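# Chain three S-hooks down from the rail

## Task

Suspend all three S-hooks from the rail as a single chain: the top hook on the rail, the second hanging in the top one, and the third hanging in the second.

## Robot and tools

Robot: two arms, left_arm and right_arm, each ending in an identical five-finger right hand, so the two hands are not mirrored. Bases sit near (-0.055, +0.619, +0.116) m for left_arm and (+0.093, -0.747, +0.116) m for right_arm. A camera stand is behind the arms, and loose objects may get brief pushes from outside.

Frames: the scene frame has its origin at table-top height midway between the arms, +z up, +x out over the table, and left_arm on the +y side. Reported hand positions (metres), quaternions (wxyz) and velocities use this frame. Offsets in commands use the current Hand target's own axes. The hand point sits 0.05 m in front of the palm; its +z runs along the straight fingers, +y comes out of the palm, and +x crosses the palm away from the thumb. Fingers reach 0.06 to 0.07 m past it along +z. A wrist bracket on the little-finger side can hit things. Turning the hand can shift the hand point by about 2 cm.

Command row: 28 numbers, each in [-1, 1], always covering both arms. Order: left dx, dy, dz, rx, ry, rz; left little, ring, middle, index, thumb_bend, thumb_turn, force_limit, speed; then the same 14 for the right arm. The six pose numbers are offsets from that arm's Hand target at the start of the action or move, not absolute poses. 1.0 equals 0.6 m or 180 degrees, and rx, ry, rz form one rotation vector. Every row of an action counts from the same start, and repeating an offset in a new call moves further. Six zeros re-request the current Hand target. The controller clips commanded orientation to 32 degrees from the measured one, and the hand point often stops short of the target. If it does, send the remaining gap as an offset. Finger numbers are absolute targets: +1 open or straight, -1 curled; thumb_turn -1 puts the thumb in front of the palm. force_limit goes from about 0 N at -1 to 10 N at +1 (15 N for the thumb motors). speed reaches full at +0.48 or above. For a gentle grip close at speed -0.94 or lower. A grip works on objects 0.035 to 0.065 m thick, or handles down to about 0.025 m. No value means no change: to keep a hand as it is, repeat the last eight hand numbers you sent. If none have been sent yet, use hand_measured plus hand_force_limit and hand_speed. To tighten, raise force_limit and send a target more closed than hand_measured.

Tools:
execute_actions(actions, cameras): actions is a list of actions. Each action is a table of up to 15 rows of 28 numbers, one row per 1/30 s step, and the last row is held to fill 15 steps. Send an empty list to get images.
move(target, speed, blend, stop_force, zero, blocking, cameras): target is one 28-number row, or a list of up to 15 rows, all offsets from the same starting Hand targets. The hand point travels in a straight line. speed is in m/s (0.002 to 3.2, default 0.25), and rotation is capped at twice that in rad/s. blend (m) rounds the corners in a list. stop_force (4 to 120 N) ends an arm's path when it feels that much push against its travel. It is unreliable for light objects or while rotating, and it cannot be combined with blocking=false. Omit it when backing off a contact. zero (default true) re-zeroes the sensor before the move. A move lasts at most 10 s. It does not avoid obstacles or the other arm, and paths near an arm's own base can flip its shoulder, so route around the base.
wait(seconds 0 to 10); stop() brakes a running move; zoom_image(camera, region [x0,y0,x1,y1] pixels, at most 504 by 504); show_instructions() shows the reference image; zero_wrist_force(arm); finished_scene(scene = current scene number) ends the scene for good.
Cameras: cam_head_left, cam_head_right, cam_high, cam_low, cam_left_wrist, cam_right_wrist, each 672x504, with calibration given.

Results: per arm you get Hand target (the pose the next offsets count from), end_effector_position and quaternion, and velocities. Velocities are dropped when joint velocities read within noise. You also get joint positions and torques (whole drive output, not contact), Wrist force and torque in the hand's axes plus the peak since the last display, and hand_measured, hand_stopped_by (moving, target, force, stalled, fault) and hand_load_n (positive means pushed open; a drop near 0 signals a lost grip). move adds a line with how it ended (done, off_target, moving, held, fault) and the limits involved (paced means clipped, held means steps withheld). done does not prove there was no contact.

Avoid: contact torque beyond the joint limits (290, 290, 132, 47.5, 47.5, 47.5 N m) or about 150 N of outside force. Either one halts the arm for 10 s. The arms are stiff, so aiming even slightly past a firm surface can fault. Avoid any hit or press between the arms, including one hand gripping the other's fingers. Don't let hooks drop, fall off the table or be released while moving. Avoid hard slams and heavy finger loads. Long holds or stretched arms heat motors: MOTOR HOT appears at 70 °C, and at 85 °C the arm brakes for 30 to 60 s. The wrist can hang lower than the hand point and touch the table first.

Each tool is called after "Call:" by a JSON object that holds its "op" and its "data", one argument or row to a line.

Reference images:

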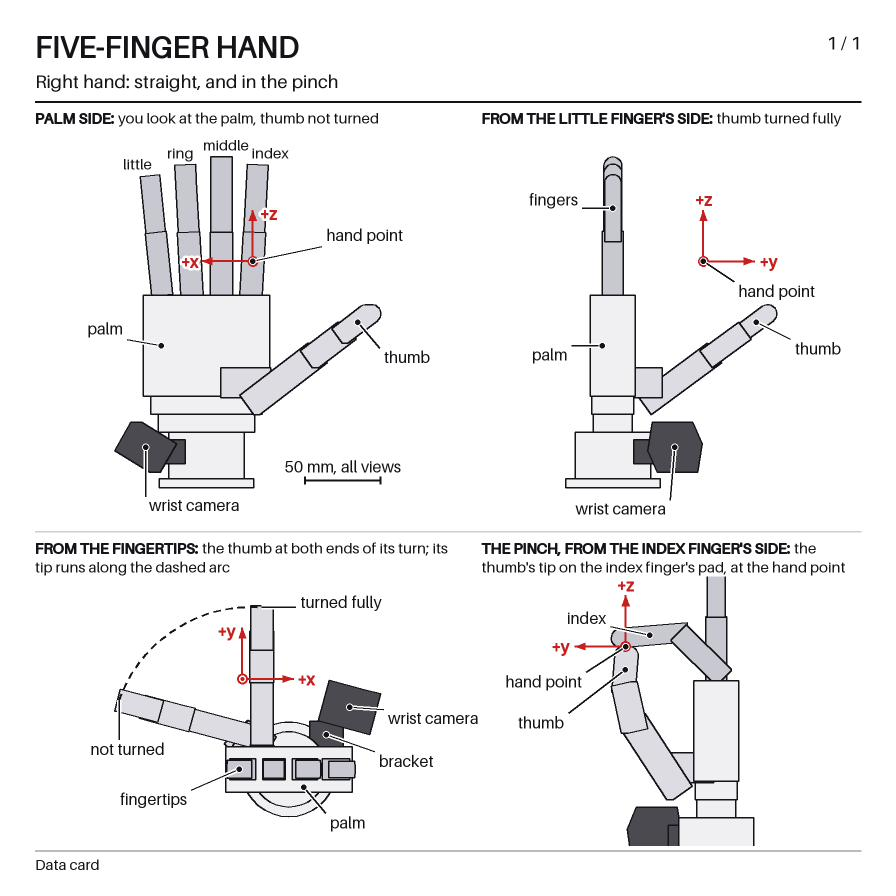

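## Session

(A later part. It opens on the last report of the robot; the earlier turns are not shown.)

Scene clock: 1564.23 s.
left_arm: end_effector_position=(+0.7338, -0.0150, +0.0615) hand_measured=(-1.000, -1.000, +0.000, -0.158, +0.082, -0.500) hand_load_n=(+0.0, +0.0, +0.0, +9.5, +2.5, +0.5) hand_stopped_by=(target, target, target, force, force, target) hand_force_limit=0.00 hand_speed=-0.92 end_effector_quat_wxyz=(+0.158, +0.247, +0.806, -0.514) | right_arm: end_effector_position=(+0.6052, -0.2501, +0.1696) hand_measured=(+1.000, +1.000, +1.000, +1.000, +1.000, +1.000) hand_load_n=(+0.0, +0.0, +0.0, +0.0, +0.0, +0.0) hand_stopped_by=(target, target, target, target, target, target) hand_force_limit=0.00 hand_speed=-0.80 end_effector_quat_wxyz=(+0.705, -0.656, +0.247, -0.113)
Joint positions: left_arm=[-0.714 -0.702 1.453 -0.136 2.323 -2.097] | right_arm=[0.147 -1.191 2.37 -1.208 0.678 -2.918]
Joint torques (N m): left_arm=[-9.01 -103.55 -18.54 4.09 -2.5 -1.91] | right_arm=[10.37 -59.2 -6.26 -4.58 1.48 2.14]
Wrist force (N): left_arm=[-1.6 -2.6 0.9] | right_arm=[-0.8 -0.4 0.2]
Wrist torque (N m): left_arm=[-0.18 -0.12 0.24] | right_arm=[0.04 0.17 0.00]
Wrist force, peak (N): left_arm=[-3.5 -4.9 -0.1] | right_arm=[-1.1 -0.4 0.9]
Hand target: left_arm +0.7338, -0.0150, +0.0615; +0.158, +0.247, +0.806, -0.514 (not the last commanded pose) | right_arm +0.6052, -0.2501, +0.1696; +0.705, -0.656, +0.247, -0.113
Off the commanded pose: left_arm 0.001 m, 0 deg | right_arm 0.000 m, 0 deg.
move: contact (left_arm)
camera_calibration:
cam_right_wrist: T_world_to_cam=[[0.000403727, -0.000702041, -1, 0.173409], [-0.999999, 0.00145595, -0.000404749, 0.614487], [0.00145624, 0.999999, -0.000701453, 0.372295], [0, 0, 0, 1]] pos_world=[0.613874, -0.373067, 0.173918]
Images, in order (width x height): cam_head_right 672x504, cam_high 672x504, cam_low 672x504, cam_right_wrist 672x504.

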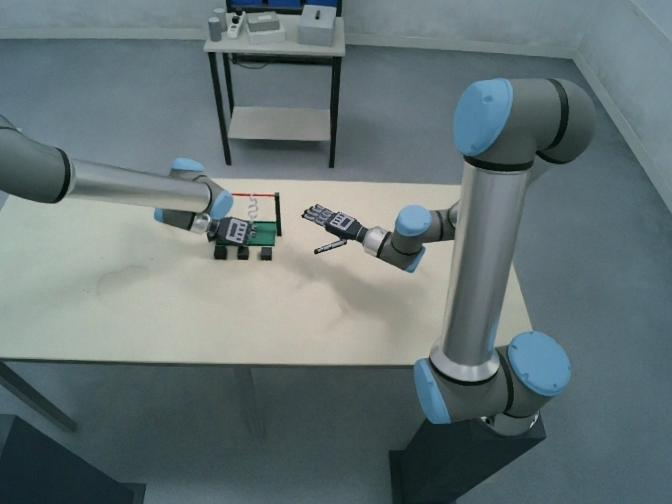

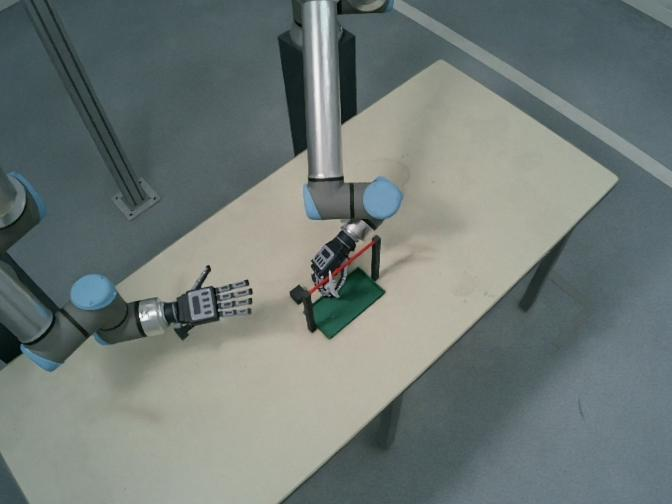

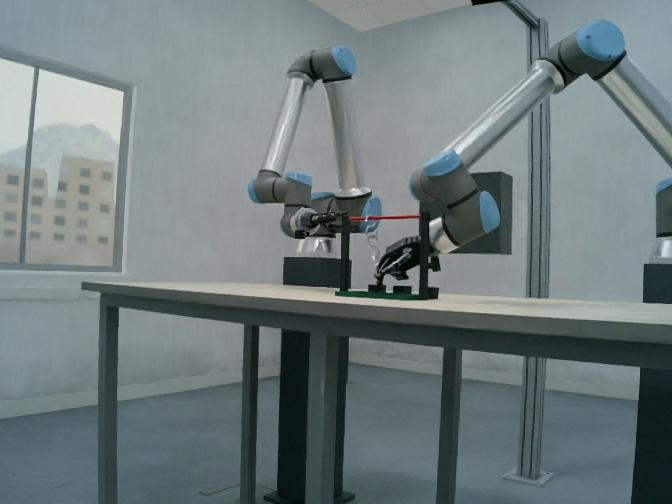

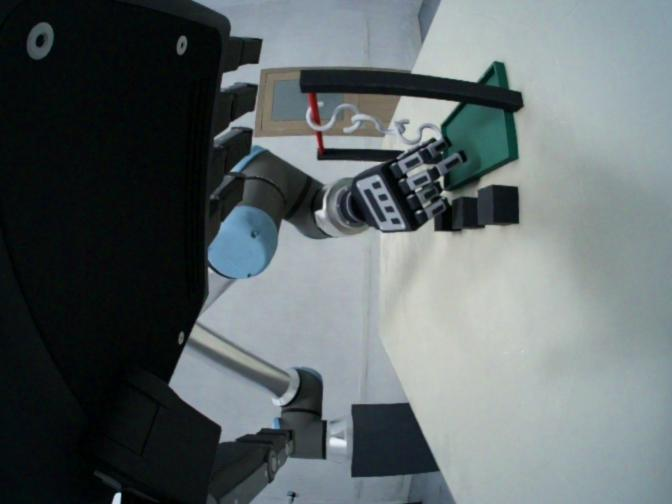

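Call:
{"op": "move", "data": {
  "target": [-0.00059,-0.00088,-0.00049,0,0,0,-1,-1,0.0,-0.45,-0.1,-0.5,0.0,-0.92,0,0,0,0,0,0,1,1,1,1,1,1,0,-0.8],
  "speed": 0.01
}}

Call:
{"op": "move", "data": {
  "target": [0,0,0,0,0,0,-1,-1,0.0,-0.45,0.7,-0.5,0.0,-0.8,0,0,0,0,0,0,1,1,1,1,1,1,0,-0.8],
  "speed": 0.01,
  "cameras": ["cam_right_wrist","cam_low","cam_high"]
}}

Call:
{"op": "zoom_image", "data": {
  "camera": "cam_right_wrist",
  "region": [360, 80, 460, 180]
}}

Call:
{"op": "zoom_image", "data": {
  "camera": "cam_low",
  "region": [350, 225, 420, 295]
}}

Scene clock: 1575.83 s.
left_arm: end_effector_position=(+0.7338, -0.0150, +0.0621) hand_measured=(-1.000, -1.000, +0.000, -0.158, +0.082, -0.500) hand_load_n=(+0.0, +0.0, +0.0, +9.5, +2.5, +0.0) hand_stopped_by=(target, target, target, force, force, target) hand_force_limit=0.00 hand_speed=-0.92 end_effector_quat_wxyz=(+0.158, +0.247, +0.806, -0.514) | right_arm: end_effector_position=(+0.6052, -0.2501, +0.1696) hand_measured=(+1.000, +1.000, +1.000, +1.000, +1.000, +1.000) hand_load_n=(+0.0, +0.0, +0.0, +0.0, +0.0, +0.0) hand_stopped_by=(target, target, target, target, target, target) hand_force_limit=0.00 hand_speed=-0.80 end_effector_quat_wxyz=(+0.705, -0.656, +0.247, -0.113)
Joint positions: left_arm=[-0.714 -0.702 1.453 -0.135 2.323 -2.097] | right_arm=[0.147 -1.191 2.37 -1.208 0.678 -2.918]
Joint torques (N m): left_arm=[-5.07 -106.6 -21.3 3.68 -1.97 -2.53] | right_arm=[9.49 -57.18 -4.98 -4.62 1.58 1.78]
Wrist force (N): left_arm=[0.1 -0.8 1.7] | right_arm=[-1.1 0.0 0.1]
Wrist torque (N m): left_arm=[-0.19 -0.11 0.22] | right_arm=[0.12 0.21 0.00]
Wrist force, peak (N): left_arm=[-2.2 -3.5 0.5] | right_arm=[-1.3 -0.4 0.5]
Hand target: left_arm +0.7338, -0.0150, +0.0622; +0.158, +0.247, +0.806, -0.514 | right_arm +0.6052, -0.2501, +0.1696; +0.705, -0.656, +0.247, -0.113
Off the commanded pose: left_arm 0.000 m, 0 deg | right_arm 0.000 m, 0 deg.
move: done

Scene clock: 1578.27 s.
left_arm: end_effector_position=(+0.7338, -0.0150, +0.0622) hand_measured=(-1.000, -1.000, +0.000, -0.158, +0.700, -0.500) hand_load_n=(+0.0, +0.0, +0.0, +0.0, +0.0, +0.0) hand_stopped_by=(target, target, target, force, target, target) hand_force_limit=0.00 hand_speed=-0.80 end_effector_quat_wxyz=(+0.158, +0.247, +0.806, -0.514) | right_arm: end_effector_position=(+0.6052, -0.2501, +0.1696) hand_measured=(+1.000, +1.000, +1.000, +1.000, +1.000, +1.000) hand_load_n=(+0.0, +0.0, +0.0, +0.0, +0.0, -0.5) hand_stopped_by=(target, target, target, target, target, target) hand_force_limit=0.00 hand_speed=-0.80 end_effector_quat_wxyz=(+0.705, -0.656, +0.247, -0.113)
Joint positions: left_arm=[-0.714 -0.702 1.453 -0.135 2.323 -2.097] | right_arm=[0.147 -1.191 2.37 -1.208 0.678 -2.918]
Joint torques (N m): left_arm=[-6.54 -103.01 -33.66 3.6 -1.82 -2.48] | right_arm=[9.92 -57.74 -5.65 -4.21 1.66 1.89]
Wrist force (N): left_arm=[-0.1 -0.8 1.4] | right_arm=[-0.6 -0.3 0.6]
Wrist torque (N m): left_arm=[-0.14 -0.09 0.22] | right_arm=[0.06 0.12 0.02]
Wrist force, peak (N): left_arm=[0.0 -0.9 1.9] | right_arm=[-1.3 -0.2 0.8]
Hand target: left_arm +0.7338, -0.0150, +0.0622; +0.158, +0.247, +0.806, -0.514 | right_arm +0.6052, -0.2501, +0.1696; +0.705, -0.656, +0.247, -0.113
Off the commanded pose: left_arm 0.000 m, 0 deg | right_arm 0.000 m, 0 deg.
move: done
camera_calibration:
cam_right_wrist: T_world_to_cam=[[0.000403727, -0.000702041, -1, 0.173409], [-0.999999, 0.00145595, -0.000404749, 0.614487], [0.00145624, 0.999999, -0.000701453, 0.372295], [0, 0, 0, 1]] pos_world=[0.613874, -0.373067, 0.173918]
Images, in order (width x height): cam_high 672x504, cam_low 672x504, cam_right_wrist 672x504.

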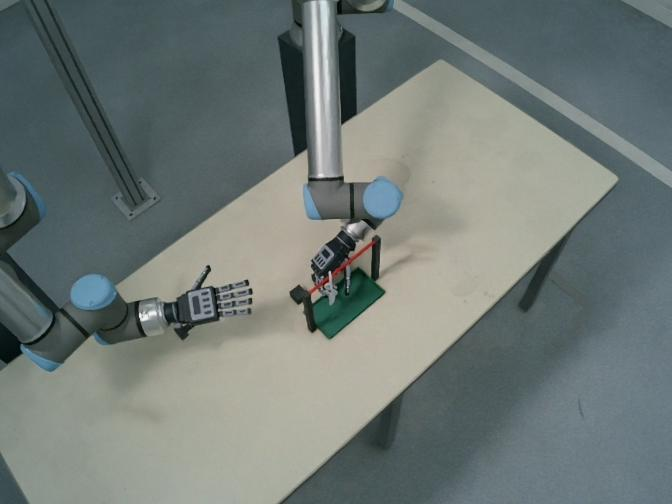

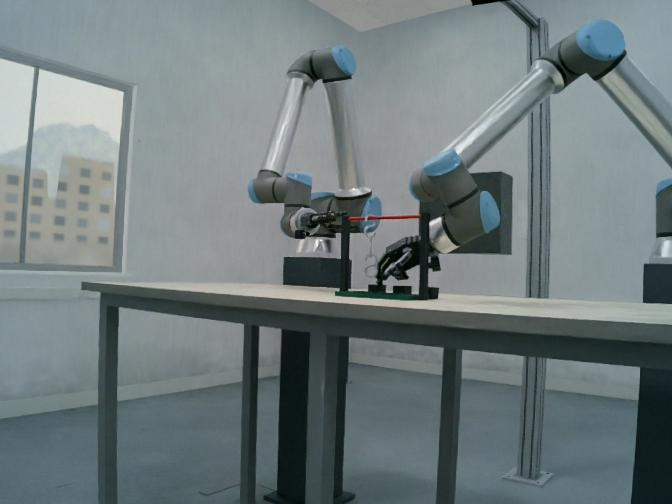

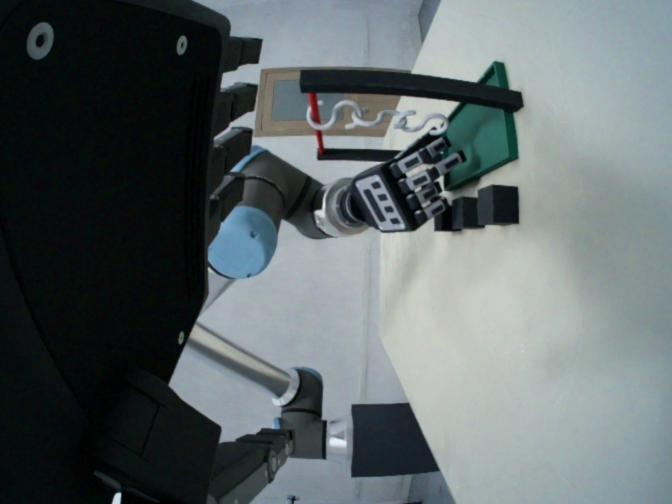

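Scaled by 5.040 from the camera's 672x504 image, which has a finer 960x720 frame.

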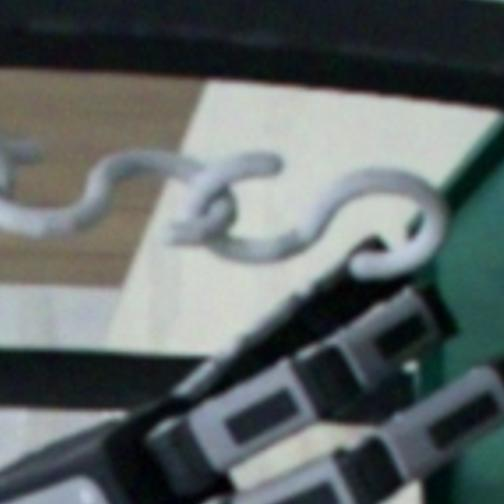

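Scaled by 7.200 from the camera's 672x504 image, which has a finer 960x720 frame.

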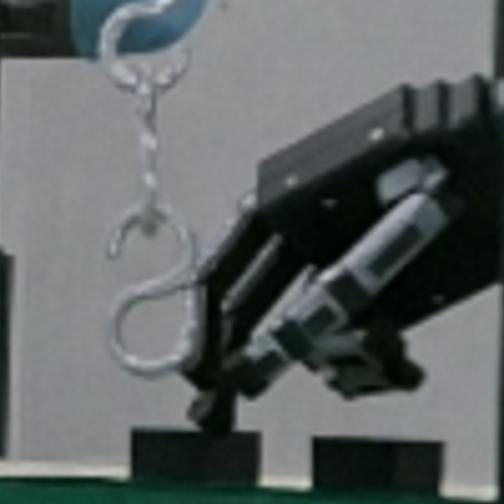

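Call:
{"op": "wait", "data": {
  "seconds": 0.5,
  "cameras": ["cam_left_wrist","cam_right_wrist","cam_high","cam_head_right"]
}}

Call:
{"op": "zoom_image", "data": {
  "camera": "cam_right_wrist",
  "region": [410, 90, 470, 150]
}}

Call:
{"op": "zoom_image", "data": {
  "camera": "cam_left_wrist",
  "region": [220, 200, 420, 400]
}}

Call:
{"op": "zoom_image", "data": {
  "camera": "cam_high",
  "region": [310, 265, 360, 315]
}}

Scene clock: 1592.97 s.
left_arm: end_effector_position=(+0.7338, -0.0150, +0.0622) hand_measured=(-1.000, -1.000, +0.000, -0.158, +0.700, -0.500) hand_load_n=(+0.0, +0.0, +0.0, +0.0, +0.0, +0.0) hand_stopped_by=(target, target, target, force, target, target) hand_force_limit=0.00 hand_speed=-0.80 end_effector_quat_wxyz=(+0.158, +0.247, +0.806, -0.514) | right_arm: end_effector_position=(+0.6052, -0.2501, +0.1696) hand_measured=(+1.000, +1.000, +1.000, +1.000, +1.000, +1.000) hand_load_n=(-0.5, +0.0, +0.0, +0.0, +0.5, -0.5) hand_stopped_by=(target, target, target, target, target, target) hand_force_limit=0.00 hand_speed=-0.80 end_effector_quat_wxyz=(+0.705, -0.656, +0.247, -0.113)
Joint positions: left_arm=[-0.714 -0.702 1.453 -0.135 2.323 -2.097] | right_arm=[0.147 -1.191 2.37 -1.208 0.678 -2.918]
Joint torques (N m): left_arm=[-7.21 -96.4 -45.86 3.2 -0.91 -2.59] | right_arm=[8.46 -55.02 -5 -4.4 1.38 1.56]
Wrist force (N): left_arm=[-0.3 -0.9 1.6] | right_arm=[-0.6 -0.3 0.6]
Wrist torque (N m): left_arm=[-0.18 -0.07 0.21] | right_arm=[0.07 0.12 0.02]
Wrist force, peak (N): left_arm=[-0.1 -1.1 2.0] | right_arm=[-1.5 0.0 1.1]
Hand target: left_arm +0.7338, -0.0150, +0.0622; +0.158, +0.247, +0.806, -0.514 | right_arm +0.6052, -0.2501, +0.1696; +0.705, -0.656, +0.247, -0.113
Off the commanded pose: left_arm 0.000 m, 0 deg | right_arm 0.000 m, 0 deg.
wait: 0.50 s; at rest from the start
camera_calibration:
cam_left_wrist: T_world_to_cam=[[0.343733, 0.369526, -0.863307, -0.185291], [0.83369, 0.303045, 0.461655, -0.628666], [0.432214, -0.878416, -0.203903, -0.205977], [0, 0, 0, 1]] pos_world=[0.676829, 0.0780504, 0.0882645]
cam_right_wrist: T_world_to_cam=[[0.000403727, -0.000702041, -1, 0.173409], [-0.999999, 0.00145595, -0.000404749, 0.614487], [0.00145624, 0.999999, -0.000701453, 0.372295], [0, 0, 0, 1]] pos_world=[0.613874, -0.373067, 0.173918]
Images, in order (width x height): cam_head_right 672x504, cam_high 672x504, cam_left_wrist 672x504, cam_right_wrist 672x504.

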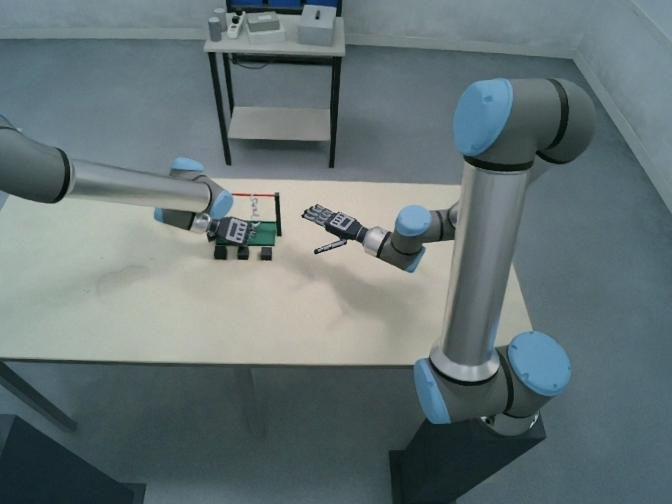

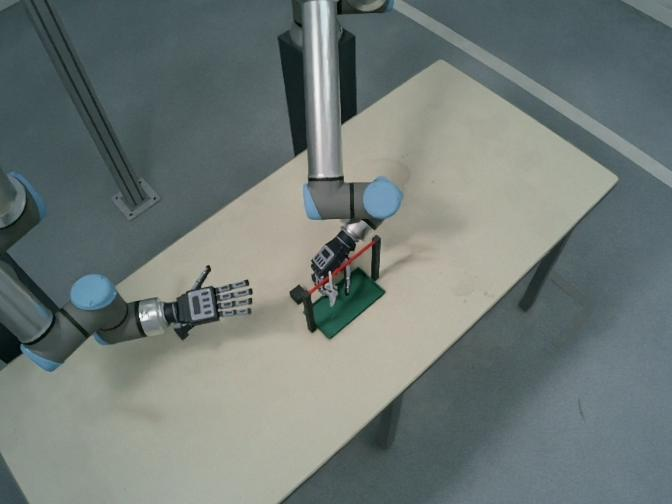

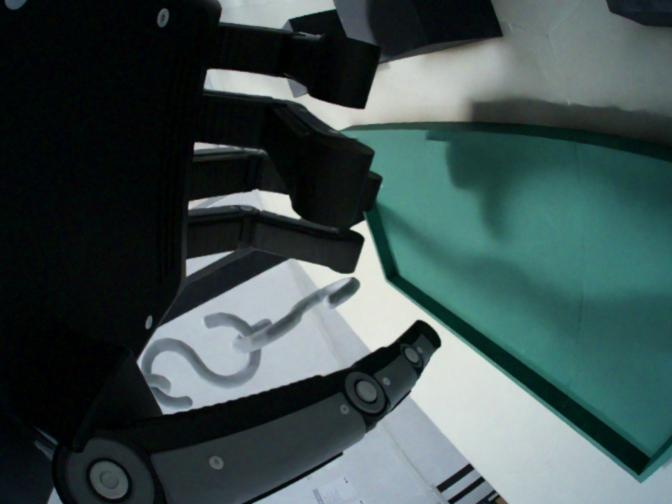

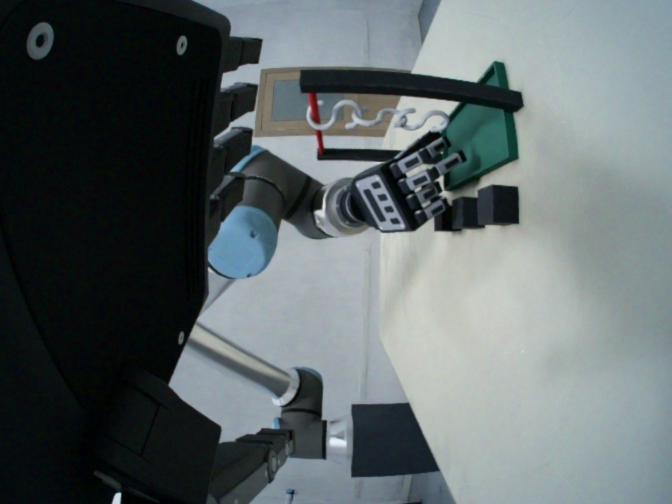

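Scaled by 8.400 from the camera's 672x504 image, which has a finer 960x720 frame.

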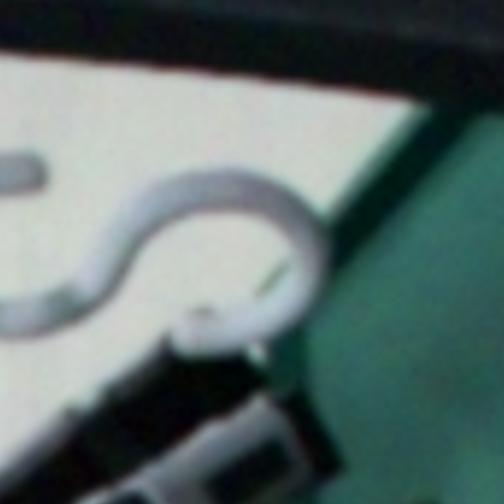

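Scaled by 2.520 from the camera's 672x504 image, which has a finer 960x720 frame.

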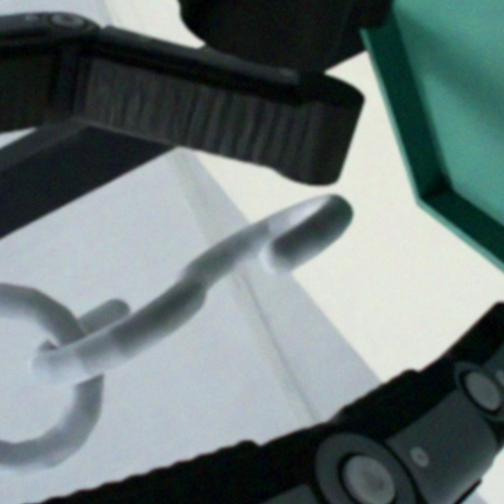

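Scaled by 10.080 from the camera's 672x504 image, which has a finer 960x720 frame.

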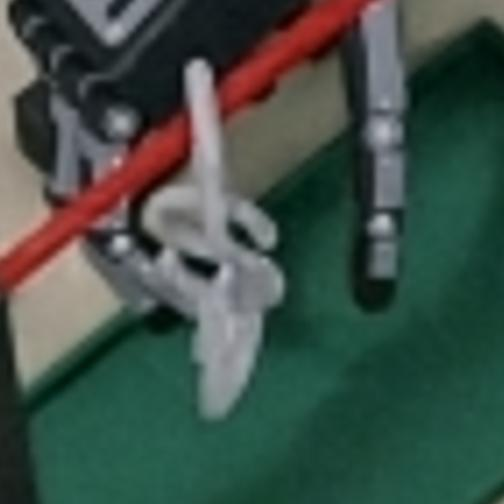

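Call:
{"op": "move", "data": {
  "target": [
    [0.0125,-0.0475,0,0,0,0,-1,-1,0.0,-0.45,0.7,-0.5,0.0,-0.8,0,0,0,0,0,0,1,1,1,1,1,1,0,-0.8],
    [0.05,-0.19,0,0,0,0,-1,-1,0.0,-0.45,0.7,-0.5,0.0,-0.8,0,0,0,0,0,0,1,1,1,1,1,1,0,-0.8]
  ],
  "speed": [0.025, 0.06],
  "stop_force": 4,
  "cameras": ["cam_right_wrist","cam_low","cam_head_right","cam_high"]
}}

Call:
{"op": "zoom_image", "data": {
  "camera": "cam_right_wrist",
  "region": [300, 80, 460, 180]
}}

Call:
{"op": "zoom_image", "data": {
  "camera": "cam_low",
  "region": [340, 205, 420, 285]
}}

Scene clock: 1618.43 s.
left_arm: end_effector_position=(+0.6451, -0.0478, +0.1326) hand_measured=(-1.000, -1.000, +0.000, -0.158, +0.700, -0.500) hand_load_n=(+0.0, +0.0, +0.0, +0.0, +0.0, +0.0) hand_stopped_by=(target, target, target, force, target, target) hand_force_limit=0.00 hand_speed=-0.80 end_effector_quat_wxyz=(+0.158, +0.247, +0.806, -0.514) | right_arm: end_effector_position=(+0.6052, -0.2501, +0.1696) hand_measured=(+1.000, +1.000, +1.000, +1.000, +1.000, +1.000) hand_load_n=(+0.0, +0.0, +0.0, +0.0, +0.0, +0.0) hand_stopped_by=(target, target, target, target, target, target) hand_force_limit=0.00 hand_speed=-0.80 end_effector_quat_wxyz=(+0.705, -0.656, +0.247, -0.113)
Joint positions: left_arm=[-0.823 -0.862 1.603 -0.176 2.233 -2.176] | right_arm=[0.147 -1.191 2.37 -1.208 0.678 -2.918]
Joint torques (N m): left_arm=[-11.29 -98.43 -21.1 -1.82 -2.77 -2.48] | right_arm=[7.4 -53.69 -5.25 -4.14 1.1 1.48]
Wrist force (N): left_arm=[-0.2 -0.9 1.4] | right_arm=[-0.8 0.0 1.3]
Wrist torque (N m): left_arm=[-0.09 -0.15 0.19] | right_arm=[0.04 0.14 0.02]
Wrist force, peak (N): left_arm=[-0.2 -1.0 1.9] | right_arm=[-1.0 -0.7 0.9]
Hand target: left_arm +0.6451, -0.0478, +0.1326; +0.158, +0.247, +0.806, -0.514 | right_arm +0.6052, -0.2501, +0.1696; +0.705, -0.656, +0.247, -0.113
Off the commanded pose: left_arm 0.000 m, 0 deg | right_arm 0.000 m, 0 deg.
move: done
camera_calibration:
cam_right_wrist: T_world_to_cam=[[0.000403727, -0.000702041, -1, 0.173409], [-0.999999, 0.00145595, -0.000404749, 0.614487], [0.00145624, 0.999999, -0.000701453, 0.372295], [0, 0, 0, 1]] pos_world=[0.613874, -0.373067, 0.173918]
Images, in order (width x height): cam_head_right 672x504, cam_high 672x504, cam_low 672x504, cam_right_wrist 672x504.

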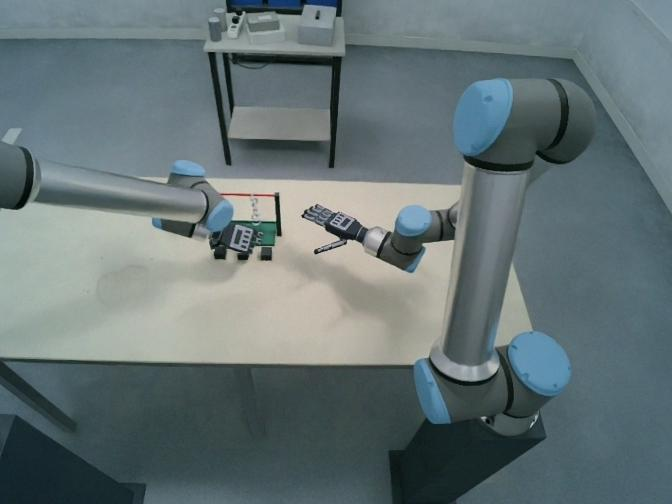

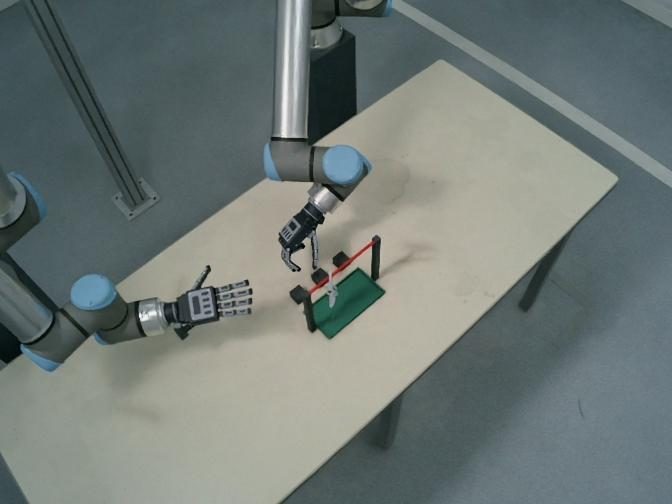

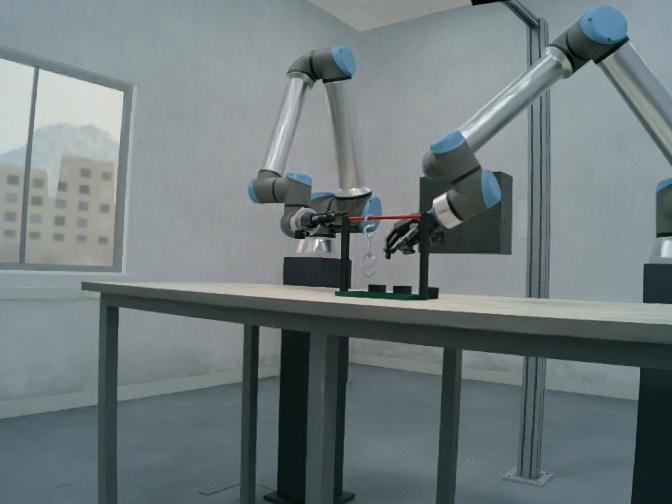

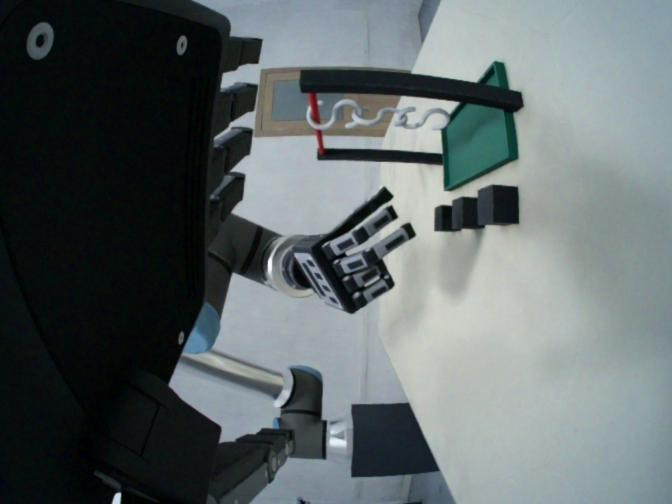

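Scaled by 3.150 from the camera's 672x504 image, which has a finer 960x720 frame.

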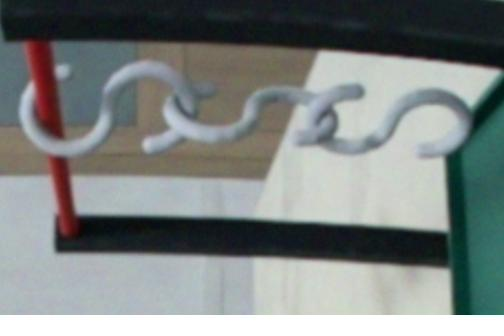

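Scaled by 6.300 from the camera's 672x504 image, which has a finer 960x720 frame.

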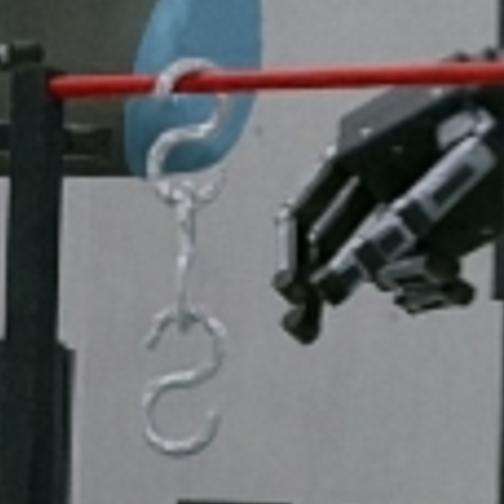

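Call:
{"op": "finished_scene", "data": {
  "scene": 1
}}

The scene is finished: the task was done.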